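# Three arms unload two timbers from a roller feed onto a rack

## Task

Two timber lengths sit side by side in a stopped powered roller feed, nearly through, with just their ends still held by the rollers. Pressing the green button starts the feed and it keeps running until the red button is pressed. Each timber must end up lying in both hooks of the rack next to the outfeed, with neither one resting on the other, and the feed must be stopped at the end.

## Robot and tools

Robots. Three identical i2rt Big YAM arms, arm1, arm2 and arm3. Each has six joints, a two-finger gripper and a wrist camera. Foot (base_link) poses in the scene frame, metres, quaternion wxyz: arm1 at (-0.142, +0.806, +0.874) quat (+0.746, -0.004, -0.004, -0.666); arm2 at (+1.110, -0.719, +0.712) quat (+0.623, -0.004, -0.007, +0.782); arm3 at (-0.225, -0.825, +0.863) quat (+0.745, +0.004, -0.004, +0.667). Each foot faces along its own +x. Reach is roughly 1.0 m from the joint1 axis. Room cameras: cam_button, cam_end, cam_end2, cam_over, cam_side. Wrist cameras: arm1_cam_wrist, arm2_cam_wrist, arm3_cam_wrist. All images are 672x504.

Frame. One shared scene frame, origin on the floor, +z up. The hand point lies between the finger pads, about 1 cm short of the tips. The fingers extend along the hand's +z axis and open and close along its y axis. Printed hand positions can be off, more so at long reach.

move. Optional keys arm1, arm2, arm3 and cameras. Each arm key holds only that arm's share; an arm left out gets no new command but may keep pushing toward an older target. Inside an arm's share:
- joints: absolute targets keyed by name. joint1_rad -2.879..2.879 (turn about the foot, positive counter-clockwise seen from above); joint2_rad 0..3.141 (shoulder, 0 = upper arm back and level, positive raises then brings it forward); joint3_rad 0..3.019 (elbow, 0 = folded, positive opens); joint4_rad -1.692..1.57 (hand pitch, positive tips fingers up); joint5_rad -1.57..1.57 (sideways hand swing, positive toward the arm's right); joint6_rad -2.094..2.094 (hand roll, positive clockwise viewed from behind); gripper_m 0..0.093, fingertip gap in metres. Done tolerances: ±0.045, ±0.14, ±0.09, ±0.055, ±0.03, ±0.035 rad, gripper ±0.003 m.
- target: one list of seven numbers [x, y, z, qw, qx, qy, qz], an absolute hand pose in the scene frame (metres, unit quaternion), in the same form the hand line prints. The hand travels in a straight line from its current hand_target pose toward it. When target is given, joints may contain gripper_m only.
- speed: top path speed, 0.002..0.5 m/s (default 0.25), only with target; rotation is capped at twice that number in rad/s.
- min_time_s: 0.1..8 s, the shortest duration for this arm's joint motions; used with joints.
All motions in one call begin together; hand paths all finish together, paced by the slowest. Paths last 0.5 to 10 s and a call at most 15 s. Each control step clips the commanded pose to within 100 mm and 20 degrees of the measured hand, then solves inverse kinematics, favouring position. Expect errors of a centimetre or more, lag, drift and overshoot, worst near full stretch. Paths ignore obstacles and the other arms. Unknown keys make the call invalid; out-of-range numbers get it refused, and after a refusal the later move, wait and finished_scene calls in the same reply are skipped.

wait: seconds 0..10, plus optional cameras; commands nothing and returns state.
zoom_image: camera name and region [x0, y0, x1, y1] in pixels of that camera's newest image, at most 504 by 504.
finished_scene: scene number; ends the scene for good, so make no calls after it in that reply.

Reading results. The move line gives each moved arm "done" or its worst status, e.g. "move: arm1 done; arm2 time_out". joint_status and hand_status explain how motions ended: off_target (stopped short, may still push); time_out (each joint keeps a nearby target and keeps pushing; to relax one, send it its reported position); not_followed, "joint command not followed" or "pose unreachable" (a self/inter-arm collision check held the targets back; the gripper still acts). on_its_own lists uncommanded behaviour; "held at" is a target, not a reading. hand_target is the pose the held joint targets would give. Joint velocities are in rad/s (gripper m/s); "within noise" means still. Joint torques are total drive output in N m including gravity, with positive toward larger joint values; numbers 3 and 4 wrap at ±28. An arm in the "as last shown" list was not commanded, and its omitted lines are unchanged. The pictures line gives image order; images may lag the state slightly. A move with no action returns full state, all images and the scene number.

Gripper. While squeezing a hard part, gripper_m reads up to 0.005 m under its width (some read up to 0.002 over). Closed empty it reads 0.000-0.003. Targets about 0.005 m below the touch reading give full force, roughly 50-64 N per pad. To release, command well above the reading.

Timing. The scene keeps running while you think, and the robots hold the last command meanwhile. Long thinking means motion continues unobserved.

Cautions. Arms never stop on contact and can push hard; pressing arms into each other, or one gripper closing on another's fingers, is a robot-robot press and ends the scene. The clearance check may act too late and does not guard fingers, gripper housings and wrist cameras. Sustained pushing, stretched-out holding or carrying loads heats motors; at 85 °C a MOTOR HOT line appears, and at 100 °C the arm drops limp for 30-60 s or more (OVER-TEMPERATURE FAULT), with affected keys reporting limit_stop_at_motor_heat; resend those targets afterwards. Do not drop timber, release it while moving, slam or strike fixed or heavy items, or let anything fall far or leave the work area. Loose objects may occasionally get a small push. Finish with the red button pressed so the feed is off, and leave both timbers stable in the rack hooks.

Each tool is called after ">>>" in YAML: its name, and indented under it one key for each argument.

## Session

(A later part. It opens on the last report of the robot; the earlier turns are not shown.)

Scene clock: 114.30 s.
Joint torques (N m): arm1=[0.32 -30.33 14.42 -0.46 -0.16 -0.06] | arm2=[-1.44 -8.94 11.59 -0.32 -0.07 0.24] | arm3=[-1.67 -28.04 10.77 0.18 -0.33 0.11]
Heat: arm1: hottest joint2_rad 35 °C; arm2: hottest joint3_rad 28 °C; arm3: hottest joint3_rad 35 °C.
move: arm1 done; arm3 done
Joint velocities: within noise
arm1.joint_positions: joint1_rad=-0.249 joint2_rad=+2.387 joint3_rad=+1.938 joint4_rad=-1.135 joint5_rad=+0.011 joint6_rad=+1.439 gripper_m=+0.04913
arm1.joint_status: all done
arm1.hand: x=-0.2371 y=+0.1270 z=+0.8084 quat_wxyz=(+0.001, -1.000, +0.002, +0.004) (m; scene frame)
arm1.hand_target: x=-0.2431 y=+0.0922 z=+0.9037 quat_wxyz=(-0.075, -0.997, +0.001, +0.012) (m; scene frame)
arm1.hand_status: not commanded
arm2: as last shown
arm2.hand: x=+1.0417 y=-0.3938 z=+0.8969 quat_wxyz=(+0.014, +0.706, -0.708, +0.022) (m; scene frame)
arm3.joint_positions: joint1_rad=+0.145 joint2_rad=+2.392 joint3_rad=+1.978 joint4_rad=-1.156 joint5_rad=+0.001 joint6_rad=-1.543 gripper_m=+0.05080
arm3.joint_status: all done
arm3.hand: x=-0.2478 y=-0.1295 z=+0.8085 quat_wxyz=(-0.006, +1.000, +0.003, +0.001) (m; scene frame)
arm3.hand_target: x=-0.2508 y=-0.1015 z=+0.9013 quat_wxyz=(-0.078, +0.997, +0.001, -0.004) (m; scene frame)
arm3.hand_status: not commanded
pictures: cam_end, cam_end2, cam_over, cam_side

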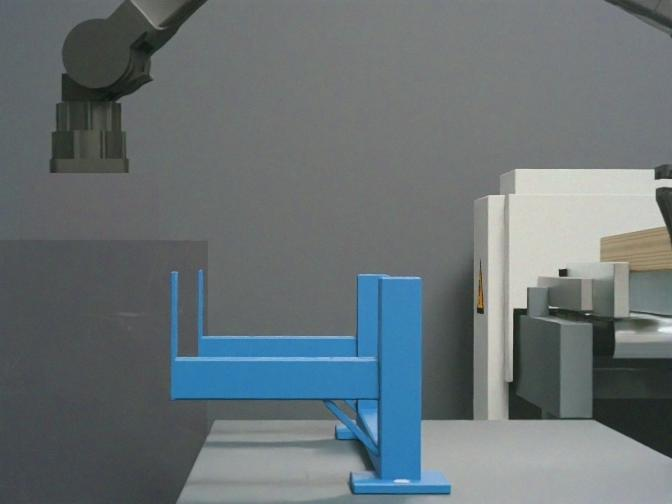

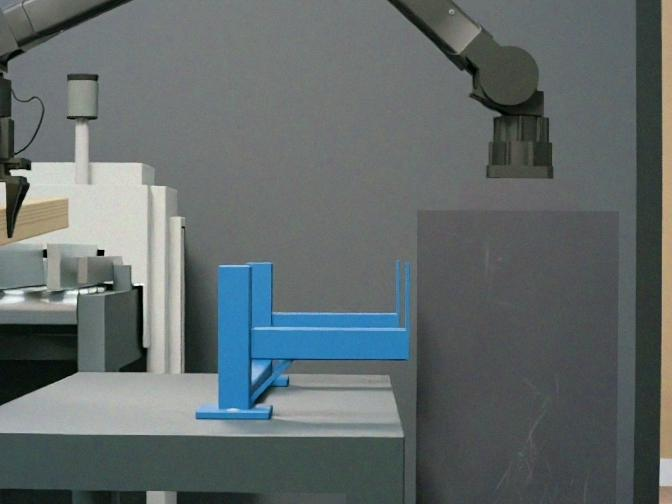

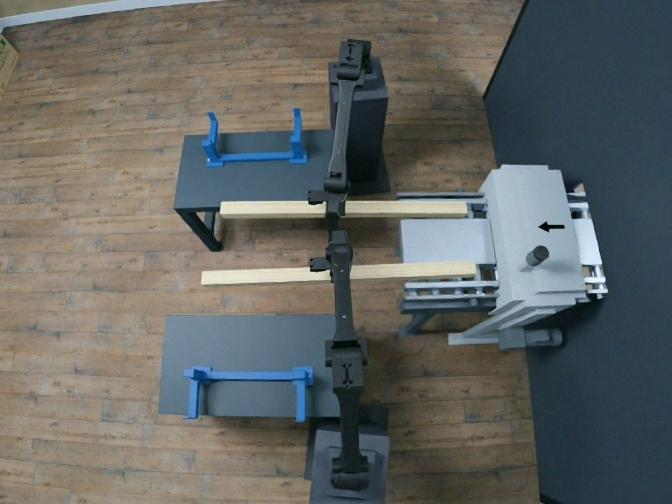

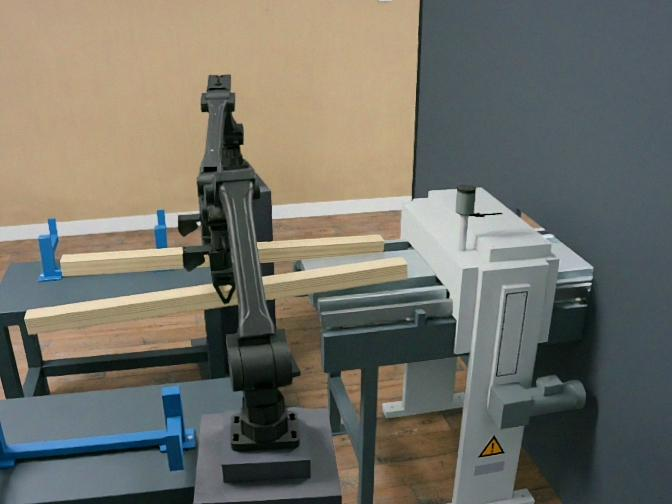

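>>> move:
  arm1: {"target":[-0.40,0.25,0.93,0,1,0,-0.02],"speed":0.2}
  arm3: {"target":[-0.38,-0.25,0.93,0,0.999,0,-0.04],"speed":0.2}

>>> move:
  arm1: {"target":[-0.645,0.556,0.905,0,0.9994,0,-0.035],"speed":0.17}
  arm3: {"target":[-0.607,-0.566,0.905,0,0.9968,0,-0.08],"speed":0.17}
  cameras: ["cam_end","cam_end2","cam_side","cam_over"]

Scene clock: 159.47 s.
Joint torques (N m): arm1=[1.44 -26.29 11.62 -1.01 -0.26 -0.09] | arm2=[-1.49 -8.88 11.6 -0.31 -0.07 0.24] | arm3=[-2.32 -22.83 9.99 -0.2 -0.42 0.1]
Heat: arm1: hottest joint2_rad 37 °C; arm2: hottest joint3_rad 32 °C; arm3: hottest joint3_rad 35 °C.
move: arm1 off_target; arm3 off_target
Joint velocities: within noise
arm1.joint_positions: joint1_rad=-0.540 joint2_rad=+2.136 joint3_rad=+1.633 joint4_rad=-1.165 joint5_rad=+0.051 joint6_rad=+1.158 gripper_m=+0.04907
arm1.joint_status: not commanded
arm1.hand: x=-0.3958 y=+0.2708 z=+0.8631 quat_wxyz=(+0.049, -0.999, +0.006, +0.003) (m; scene frame)
arm1.hand_target: x=-0.3990 y=+0.2524 z=+0.9280 quat_wxyz=(+0.000, -1.000, +0.000, +0.020) (m; scene frame)
arm1.hand_status: off_target (0.070 m and 5.9 deg from the pose sent, 0.238 m and 1.9 deg at the start; pose on its path clipped on 31 of 66 steps)
arm2: as last shown
arm3.joint_positions: joint1_rad=+0.357 joint2_rad=+2.078 joint3_rad=+1.567 joint4_rad=-1.162 joint5_rad=-0.076 joint6_rad=-1.336 gripper_m=+0.05080
arm3.joint_status: not commanded
arm3.hand: x=-0.3767 y=-0.2724 z=+0.8647 quat_wxyz=(+0.053, +0.998, +0.004, -0.024) (m; scene frame)
arm3.hand_target: x=-0.3794 y=-0.2528 z=+0.9284 quat_wxyz=(+0.000, +0.999, +0.000, -0.040) (m; scene frame)
arm3.hand_status: off_target (0.069 m and 6.3 deg from the pose sent, 0.216 m and 4.7 deg at the start; pose on its path clipped on 31 of 66 steps)
pictures: none

Scene clock: 162.80 s.
Joint torques (N m): arm1=[0.85 -21.19 13.11 -0.12 -0.17 -0.08] | arm2=[-1.49 -8.94 11.62 -0.31 -0.07 0.25] | arm3=[-2.2 -16.5 8.9 1.1 -0.38 0.1]
Heat: arm1: hottest joint2_rad 38 °C; arm2: hottest joint3_rad 32 °C; arm3: hottest joint3_rad 35 °C.
move: arm1 off_target; arm3 off_target
Joint velocities: within noise
arm1.joint_positions: joint1_rad=-1.214 joint2_rad=+1.972 joint3_rad=+1.340 joint4_rad=-0.992 joint5_rad=+0.048 joint6_rad=+0.482 gripper_m=+0.04907
arm1.joint_status: not commanded
arm1.hand: x=-0.6158 y=+0.5752 z=+0.8555 quat_wxyz=(+0.028, -1.000, +0.005, -0.013) (m; scene frame)
arm1.hand_target: x=-0.6425 y=+0.5575 z=+0.9056 quat_wxyz=(+0.000, -0.999, +0.000, +0.035) (m; scene frame)
arm1.hand_status: off_target (0.061 m and 6.4 deg from the pose sent, 0.381 m and 6.7 deg at the start)
arm2: as last shown
arm3.joint_positions: joint1_rad=+1.050 joint2_rad=+1.719 joint3_rad=+0.998 joint4_rad=-0.851 joint5_rad=-0.100 joint6_rad=-0.634 gripper_m=+0.05080
arm3.joint_status: not commanded
arm3.hand: x=-0.5833 y=-0.5838 z=+0.8612 quat_wxyz=(+0.034, +0.999, +0.001, -0.029) (m; scene frame)
arm3.hand_target: x=-0.6055 y=-0.5671 z=+0.9048 quat_wxyz=(+0.000, +0.997, +0.000, -0.080) (m; scene frame)
arm3.hand_status: off_target (0.053 m and 7.1 deg from the pose sent, 0.375 m and 8.8 deg at the start)
pictures: cam_end, cam_end2, cam_over, cam_side

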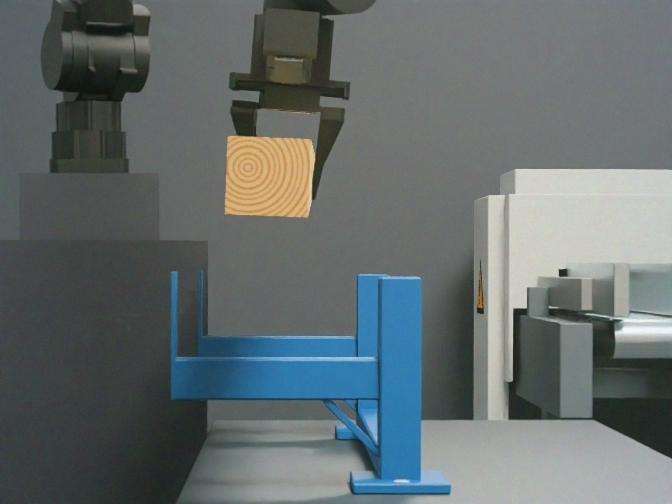

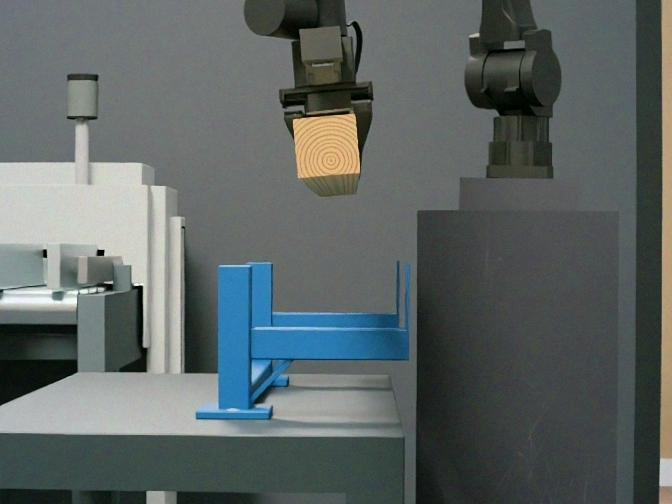

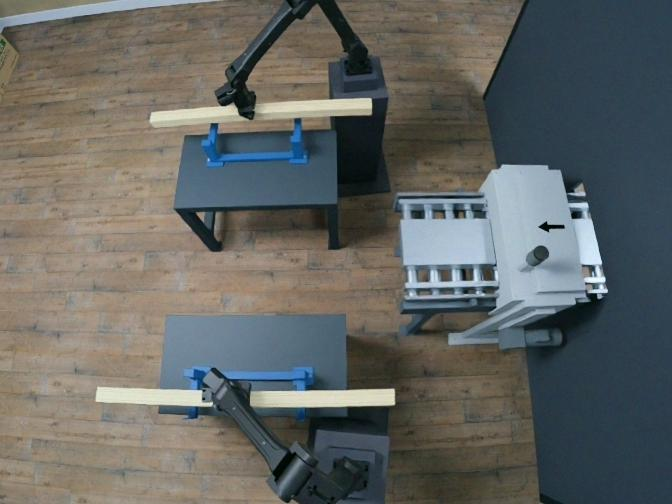

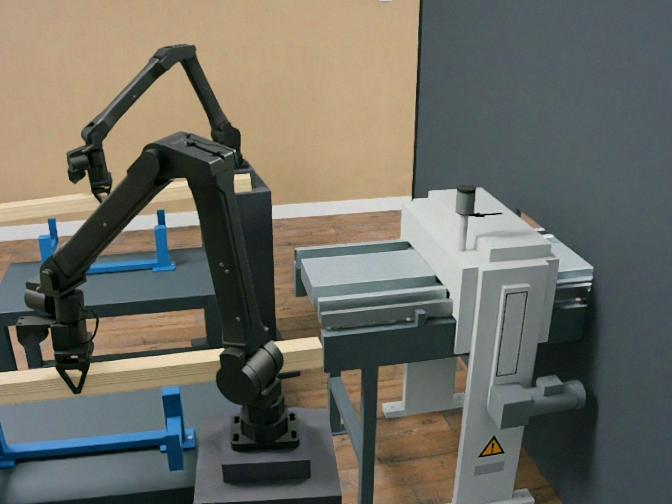

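>>> move:
  arm1: {"target":[-0.643,0.560,0.785,0,0.9983,0,-0.058],"speed":0.1}
  arm3: {"target":[-0.607,-0.573,0.778,0,0.996,0,-0.088],"speed":0.1}
  cameras: ["cam_end","cam_end2","cam_side"]

Scene clock: 184.43 s.
Joint torques (N m): arm1=[1.2 -21.19 8.75 0.29 0.08 -0.06] | arm2=[-1.49 -8.94 11.6 -0.31 -0.07 0.24] | arm3=[-1.26 -14.68 6.54 1.33 -0.55 0.12]
Heat: arm1: hottest joint2_rad 39 °C; arm2: hottest joint3_rad 33 °C; arm3: hottest joint3_rad 36 °C.
move: arm1 off_target; arm3 off_target
Joint velocities: within noise
arm1.joint_positions: joint1_rad=-1.214 joint2_rad=+2.134 joint3_rad=+1.256 joint4_rad=-0.676 joint5_rad=+0.064 joint6_rad=+0.480 gripper_m=+0.04907
arm1.joint_status: not commanded
arm1.hand: x=-0.6191 y=+0.5752 z=+0.7488 quat_wxyz=(+0.018, -1.000, +0.006, +0.022) (m; scene frame)
arm1.hand_target: x=-0.6420 y=+0.5606 z=+0.7850 quat_wxyz=(+0.000, -0.998, +0.000, +0.058) (m; scene frame)
arm1.hand_status: off_target (0.046 m and 4.7 deg from the pose sent, 0.077 m and 8.8 deg at the start)
arm2: as last shown
arm3.joint_positions: joint1_rad=+1.050 joint2_rad=+1.926 joint3_rad=+0.898 joint4_rad=-0.493 joint5_rad=-0.103 joint6_rad=-0.623 gripper_m=+0.05080
arm3.joint_status: not commanded
arm3.hand: x=-0.5797 y=-0.5858 z=+0.7535 quat_wxyz=(+0.021, +0.999, -0.003, -0.050) (m; scene frame)
arm3.hand_target: x=-0.6061 y=-0.5736 z=+0.7785 quat_wxyz=(+0.000, +0.996, +0.000, -0.088) (m; scene frame)
arm3.hand_status: off_target (0.039 m and 5.0 deg from the pose sent, 0.087 m and 7.9 deg at the start)
pictures: cam_end, cam_end2, cam_side

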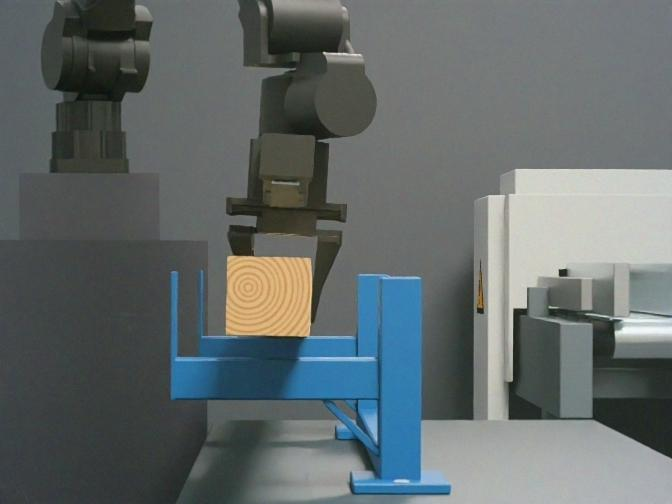

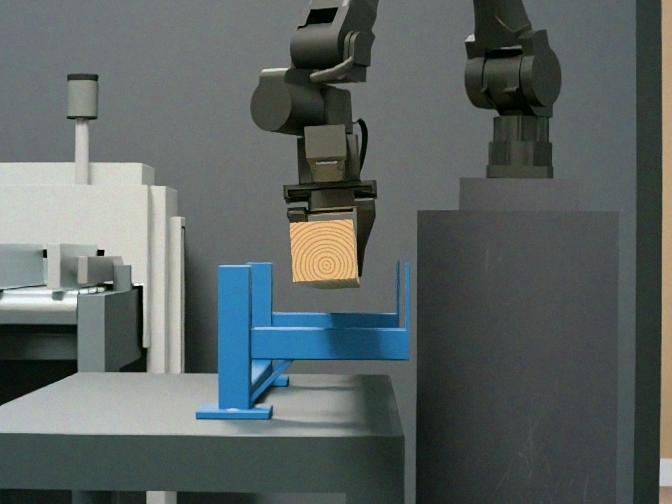

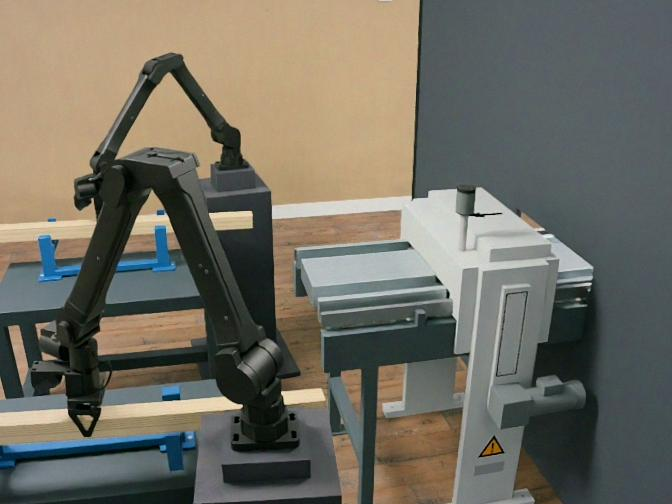

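>>> move:
  arm1: {"target":[-0.643,0.560,0.764,0,0.9983,0,-0.058],"speed":0.06}
  arm3: {"target":[-0.607,-0.573,0.748,0,0.996,0,-0.086],"speed":0.06}

>>> move:
  arm1: {"target":[-0.643,0.560,0.738,0,0.9983,0,-0.058],"speed":0.05}
  arm3: {"target":[-0.607,-0.573,0.722,0,0.996,0,-0.086],"speed":0.05}
  cameras: ["cam_end","cam_end2","cam_side"]

Scene clock: 200.07 s.
Joint torques (N m): arm1=[1.08 -20.48 8.46 0.5 0.08 -0.05] | arm2=[-1.44 -8.94 11.6 -0.31 -0.07 0.24] | arm3=[-1.26 -15.03 5.93 1.31 -0.46 0.12]
Heat: arm1: hottest joint2_rad 36 °C; arm2: hottest joint3_rad 34 °C; arm3: hottest joint3_rad 35 °C.
move: arm1 off_target; arm3 off_target
Joint velocities: within noise
arm1.joint_positions: joint1_rad=-1.214 joint2_rad=+2.162 joint3_rad=+1.255 joint4_rad=-0.640 joint5_rad=+0.062 joint6_rad=+0.478 gripper_m=+0.04907
arm1.joint_status: not commanded
arm1.hand: x=-0.6197 y=+0.5744 z=+0.7344 quat_wxyz=(+0.016, -1.000, +0.004, +0.024) (m; scene frame)
arm1.hand_target: x=-0.6421 y=+0.5605 z=+0.7643 quat_wxyz=(+0.000, -0.998, +0.000, +0.058) (m; scene frame)
arm1.hand_status: off_target (0.040 m and 4.3 deg from the pose sent, 0.032 m and 4.7 deg at the start)
arm2: as last shown
arm3.joint_positions: joint1_rad=+1.052 joint2_rad=+2.001 joint3_rad=+0.898 joint4_rad=-0.420 joint5_rad=-0.103 joint6_rad=-0.621 gripper_m=+0.05080
arm3.joint_status: not commanded
arm3.hand: x=-0.5791 y=-0.5868 z=+0.7241 quat_wxyz=(+0.022, +0.999, -0.003, -0.049) (m; scene frame)
arm3.hand_target: x=-0.6061 y=-0.5736 z=+0.7484 quat_wxyz=(+0.000, +0.996, +0.000, -0.086) (m; scene frame)
arm3.hand_status: off_target (0.039 m and 4.9 deg from the pose sent, 0.031 m and 4.8 deg at the start)
pictures: none

Scene clock: 201.10 s.
Joint torques (N m): arm1=[1.03 -17.14 8.55 2.15 0.16 -0.02] | arm2=[-1.44 -8.94 11.6 -0.31 -0.07 0.24] | arm3=[-1.14 -11.63 6.06 2.28 -0.51 0.08]
Heat: arm1: hottest joint2_rad 36 °C; arm2: hottest joint3_rad 34 °C; arm3: hottest joint3_rad 35 °C.
move: arm1 off_target; arm3 off_target
Joint velocities: within noise
arm1.joint_positions: joint1_rad=-1.214 joint2_rad=+2.169 joint3_rad=+1.255 joint4_rad=-0.628 joint5_rad=+0.060 joint6_rad=+0.474 gripper_m=+0.04907
arm1.joint_status: not commanded
arm1.hand: x=-0.6205 y=+0.5736 z=+0.7310 quat_wxyz=(+0.014, -1.000, +0.002, +0.026) (m; scene frame)
arm1.hand_target: x=-0.6422 y=+0.5604 z=+0.7392 quat_wxyz=(+0.000, -0.998, +0.000, +0.058) (m; scene frame)
arm1.hand_status: off_target (0.027 m and 4.0 deg from the pose sent, 0.028 m and 4.3 deg at the start)
arm2: as last shown
arm3.joint_positions: joint1_rad=+1.053 joint2_rad=+2.019 joint3_rad=+0.898 joint4_rad=-0.385 joint5_rad=-0.102 joint6_rad=-0.617 gripper_m=+0.05080
arm3.joint_status: not commanded
arm3.hand: x=-0.5821 y=-0.5849 z=+0.7171 quat_wxyz=(+0.016, +0.998, -0.004, -0.056) (m; scene frame)
arm3.hand_target: x=-0.6063 y=-0.5736 z=+0.7233 quat_wxyz=(+0.000, +0.996, +0.000, -0.086) (m; scene frame)
arm3.hand_status: off_target (0.028 m and 4.0 deg from the pose sent, 0.031 m and 4.9 deg at the start)
pictures: cam_end, cam_end2, cam_side

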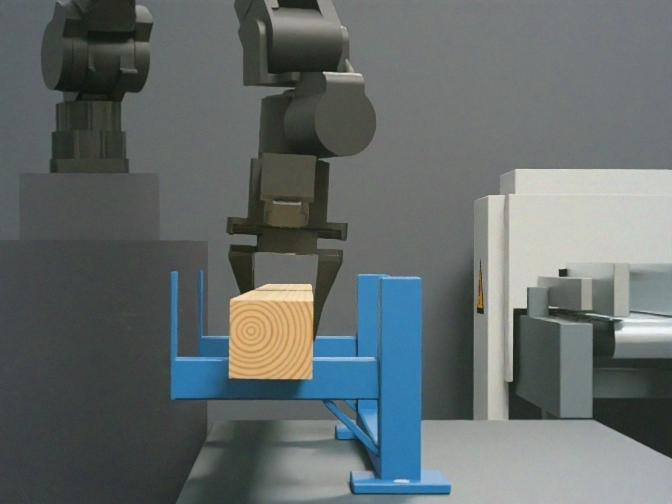

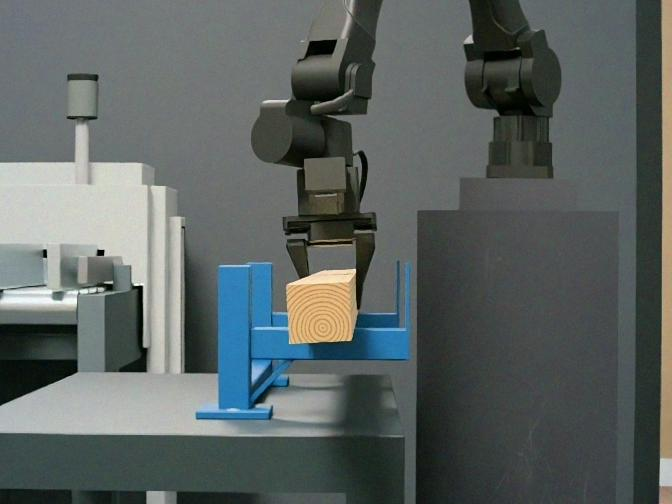

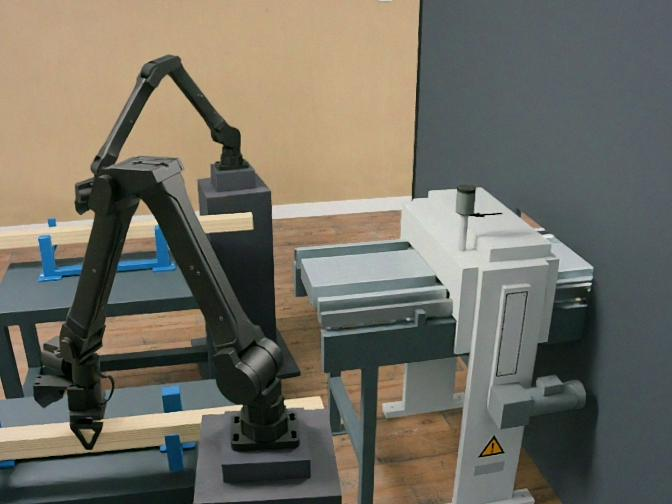

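>>> move:
  arm1: {"target":[-0.635,0.563,0.722,0,0.999,0,-0.045],"speed":0.05}
  arm3: {"target":[-0.60,-0.576,0.706,0,0.997,0,-0.075],"speed":0.05}
  cameras: ["cam_end","cam_end2"]

>>> move:
  arm1: {"joints":{"gripper_m":0.085}}
  arm3: {"joints":{"gripper_m":0.085}}
  cameras: ["cam_end","cam_end2"]

Scene clock: 214.63 s.
Joint torques (N m): arm1=[0.85 -15.15 8.08 2.25 -0.08 0.01] | arm2=[-1.49 -8.94 11.6 -0.32 -0.07 0.24] | arm3=[-1.44 -9.17 5.75 2.93 -0.34 0.05]
Heat: arm1: hottest joint2_rad 36 °C; arm2: hottest joint3_rad 34 °C; arm3: hottest joint3_rad 34 °C.
move: arm1 off_target; arm3 off_target
Joint velocities: within noise
arm1.joint_positions: joint1_rad=-1.214 joint2_rad=+2.171 joint3_rad=+1.255 joint4_rad=-0.619 joint5_rad=+0.055 joint6_rad=+0.471 gripper_m=+0.04907
arm1.joint_status: not commanded
arm1.hand: x=-0.6216 y=+0.5719 z=+0.7298 quat_wxyz=(+0.010, -1.000, +0.001, +0.028) (m; scene frame)
arm1.hand_target: x=-0.6345 y=+0.5634 z=+0.7227 quat_wxyz=(+0.000, -0.999, +0.000, +0.045) (m; scene frame)
arm1.hand_status: off_target (0.018 m and 2.3 deg from the pose sent, 0.020 m and 2.7 deg at the start)
arm2: as last shown
arm3.joint_positions: joint1_rad=+1.057 joint2_rad=+2.021 joint3_rad=+0.897 joint4_rad=-0.381 joint5_rad=-0.093 joint6_rad=-0.614 gripper_m=+0.05080
arm3.joint_status: not commanded
arm3.hand: x=-0.5819 y=-0.5850 z=+0.7161 quat_wxyz=(+0.013, +0.998, -0.004, -0.054) (m; scene frame)
arm3.hand_target: x=-0.5993 y=-0.5766 z=+0.7073 quat_wxyz=(+0.000, +0.997, +0.000, -0.075) (m; scene frame)
arm3.hand_status: off_target (0.023 m and 2.9 deg from the pose sent, 0.023 m and 2.9 deg at the start)
pictures: cam_end, cam_end2

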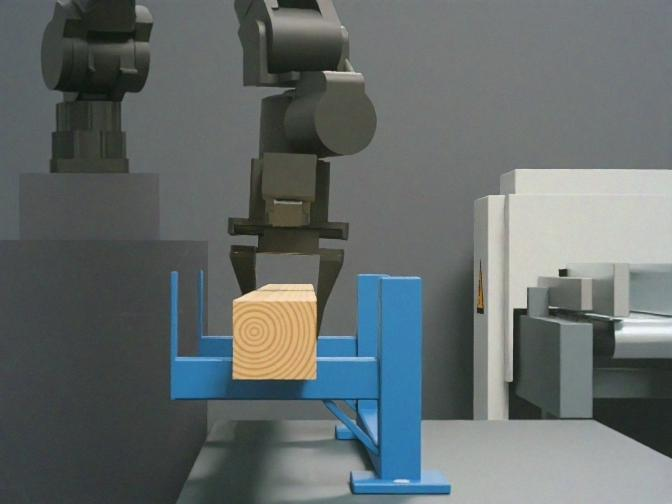

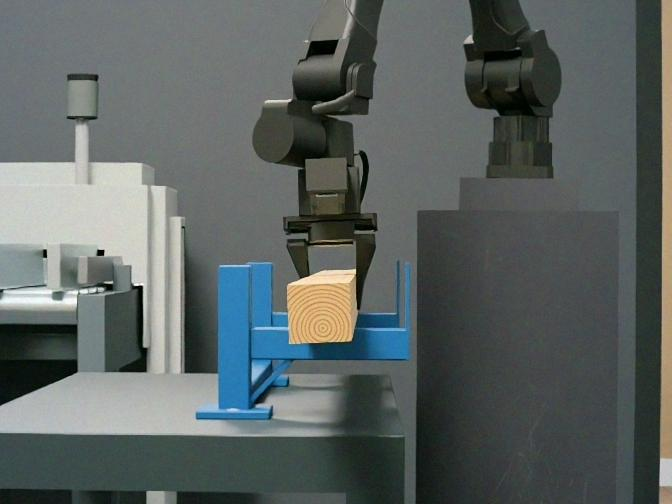

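Scene clock: 215.30 s.
Joint torques (N m): arm1=[0.5 -15.79 8.06 0.9 -0.07 -0.01] | arm2=[-1.44 -8.94 11.59 -0.31 -0.07 0.24] | arm3=[-1.38 -10.7 5.41 1.24 -0.29 0.05]
Heat: arm1: hottest joint2_rad 36 °C; arm2: hottest joint3_rad 34 °C; arm3: hottest joint3_rad 34 °C.
move: arm1 done; arm3 done
Joint velocities: within noise
arm1.joint_positions: joint1_rad=-1.214 joint2_rad=+2.177 joint3_rad=+1.256 joint4_rad=-0.586 joint5_rad=+0.054 joint6_rad=+0.471 gripper_m=+0.08487
arm1.joint_status: all done
arm1.hand: x=-0.6275 y=+0.5688 z=+0.7274 quat_wxyz=(+0.004, -0.999, +0.001, +0.040) (m; scene frame)
arm1.hand_target: x=-0.6344 y=+0.5634 z=+0.7226 quat_wxyz=(+0.000, -0.999, +0.000, +0.045) (m; scene frame)
arm1.hand_status: not commanded
arm2.joint_positions: joint1_rad=-0.031 joint2_rad=+1.267 joint3_rad=+1.054 joint4_rad=-1.413 joint5_rad=-0.014 joint6_rad=+0.196 gripper_m=+0.00051
arm2.joint_status: not commanded
arm2.hand: x=+1.0417 y=-0.3938 z=+0.8969 quat_wxyz=(+0.014, +0.706, -0.708, +0.022) (m; scene frame)
arm2.hand_target: x=+1.0343 y=-0.3810 z=+0.9199 quat_wxyz=(+0.000, +0.707, -0.707, +0.000) (m; scene frame)
arm2.hand_status: not commanded
arm3.joint_positions: joint1_rad=+1.057 joint2_rad=+2.040 joint3_rad=+0.901 joint4_rad=-0.331 joint5_rad=-0.095 joint6_rad=-0.613 gripper_m=+0.08488
arm3.joint_status: all done
arm3.hand: x=-0.5897 y=-0.5796 z=+0.7102 quat_wxyz=(+0.003, +0.998, -0.003, -0.068) (m; scene frame)
arm3.hand_target: x=-0.5993 y=-0.5766 z=+0.7073 quat_wxyz=(+0.000, +0.997, +0.000, -0.075) (m; scene frame)
arm3.hand_status: not commanded
pictures: cam_end, cam_end2

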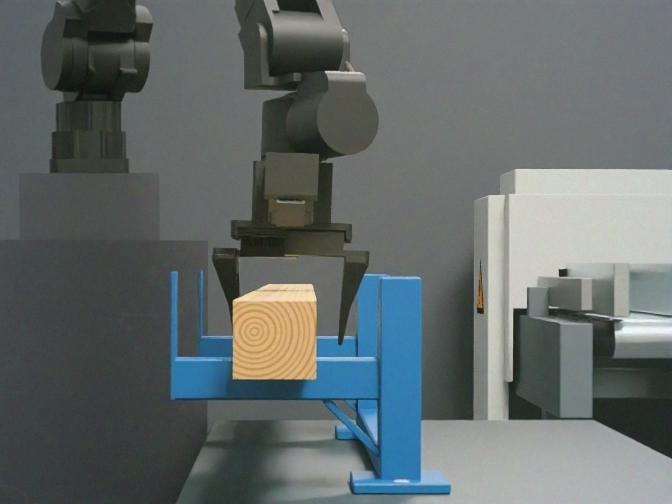

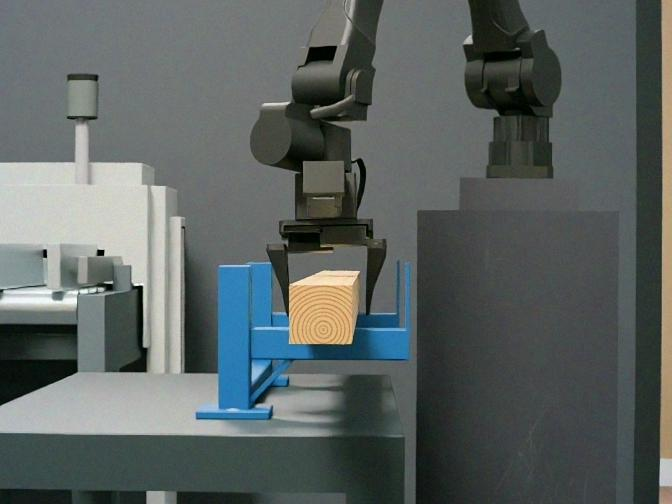

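>>> move:
  arm1: {"target":[-0.634,0.572,0.87,0,0.999,0,-0.045],"speed":0.12}
  arm3: {"target":[-0.599,-0.573,0.87,0,0.997,0,-0.075],"speed":0.12}
  cameras: ["cam_end","cam_end2","cam_over","cam_side","cam_button"]

Scene clock: 232.97 s.
Joint torques (N m): arm1=[-0.15 -16.15 11.26 -0.13 -0.1 -0.07] | arm2=[-1.49 -8.94 11.62 -0.31 -0.07 0.24] | arm3=[-2.26 -10.75 9.16 0.42 -0.3 -0.04]
Heat: arm1: hottest joint2_rad 34 °C; arm2: hottest joint3_rad 35 °C; arm3: hottest joint3_rad 32 °C.
move: arm1 off_target; arm3 off_target
Joint velocities: within noise
arm1.joint_positions: joint1_rad=-1.214 joint2_rad=+1.922 joint3_rad=+1.263 joint4_rad=-0.864 joint5_rad=+0.054 joint6_rad=+0.466 gripper_m=+0.08494
arm1.joint_status: not commanded
arm1.hand: x=-0.6182 y=+0.5752 z=+0.8569 quat_wxyz=(+0.008, -0.999, -0.001, +0.032) (m; scene frame)
arm1.hand_target: x=-0.6337 y=+0.5723 z=+0.8703 quat_wxyz=(+0.000, -0.999, +0.000, +0.045) (m; scene frame)
arm1.hand_status: off_target (0.021 m and 1.7 deg from the pose sent, 0.143 m and 0.7 deg at the start)
arm2: as last shown
arm3.joint_positions: joint1_rad=+1.057 joint2_rad=+1.689 joint3_rad=+0.938 joint4_rad=-0.736 joint5_rad=-0.095 joint6_rad=-0.615 gripper_m=+0.08495
arm3.joint_status: not commanded
arm3.hand: x=-0.5861 y=-0.5842 z=+0.8572 quat_wxyz=(+0.008, +0.998, -0.002, -0.062) (m; scene frame)
arm3.hand_target: x=-0.5986 y=-0.5733 z=+0.8701 quat_wxyz=(+0.000, +0.997, +0.000, -0.075) (m; scene frame)
arm3.hand_status: off_target (0.021 m and 1.8 deg from the pose sent, 0.160 m and 0.9 deg at the start)
pictures: cam_button, cam_end, cam_end2, cam_over, cam_side

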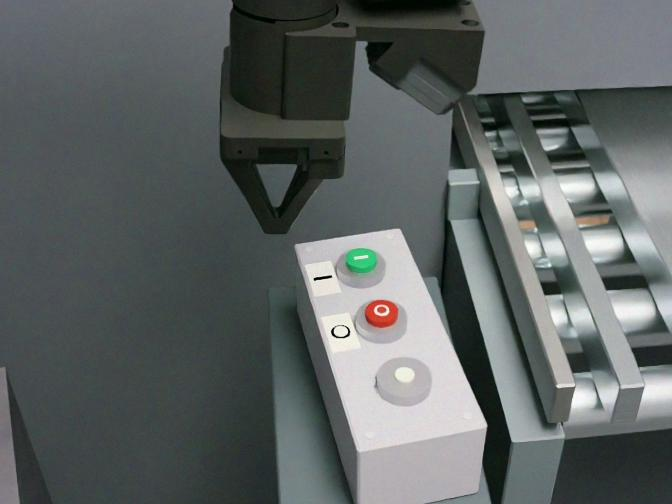

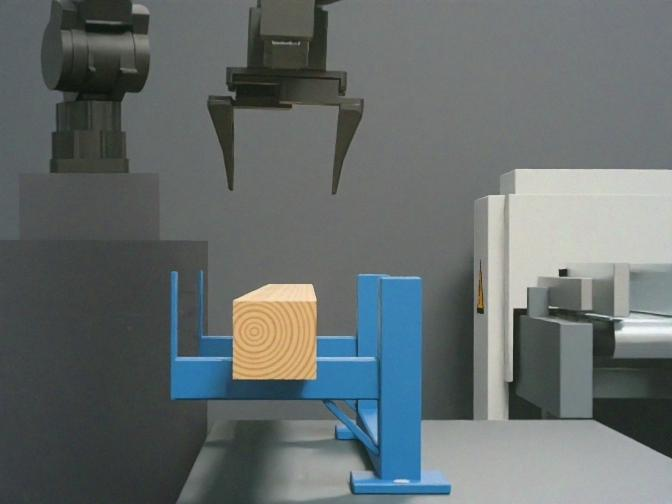

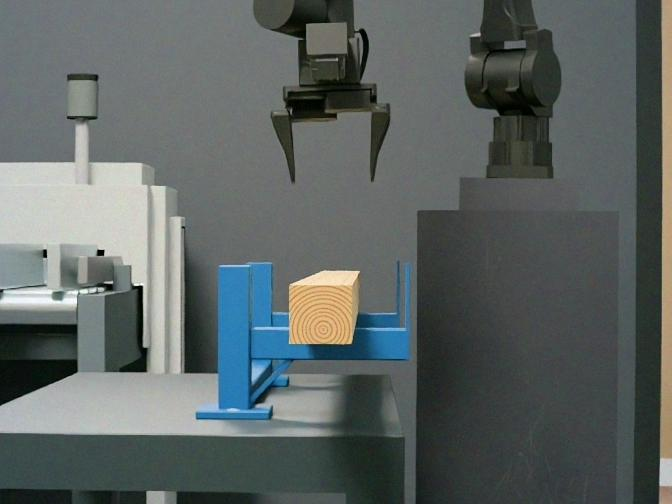

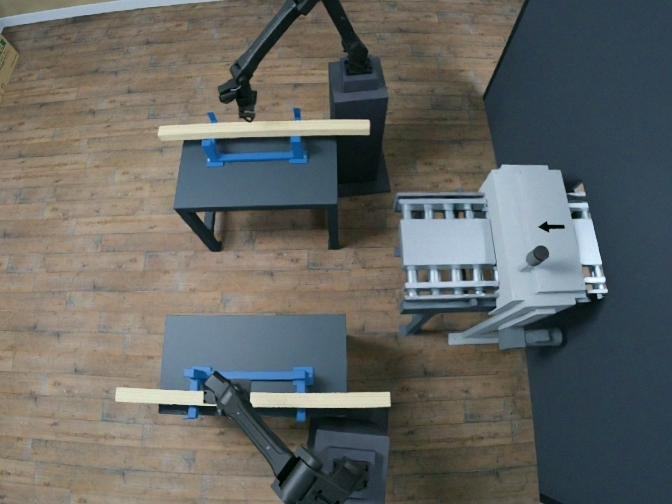

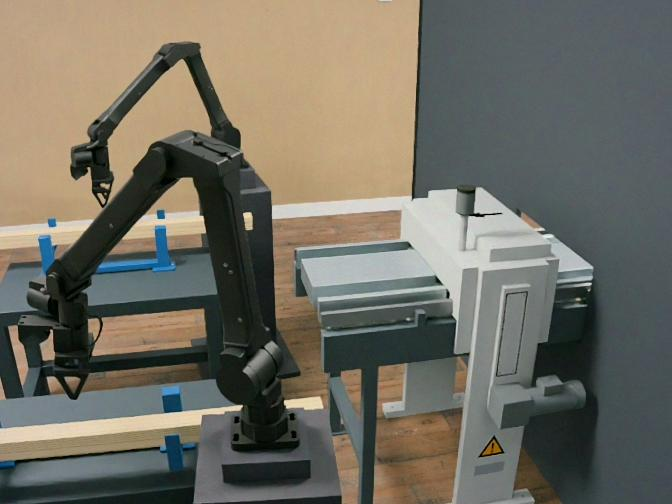

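Both timbers are lying in both hooks of their racks, and the machine is off.

>>> finished_scene:
  scene: 2

The scene is finished: the task was done.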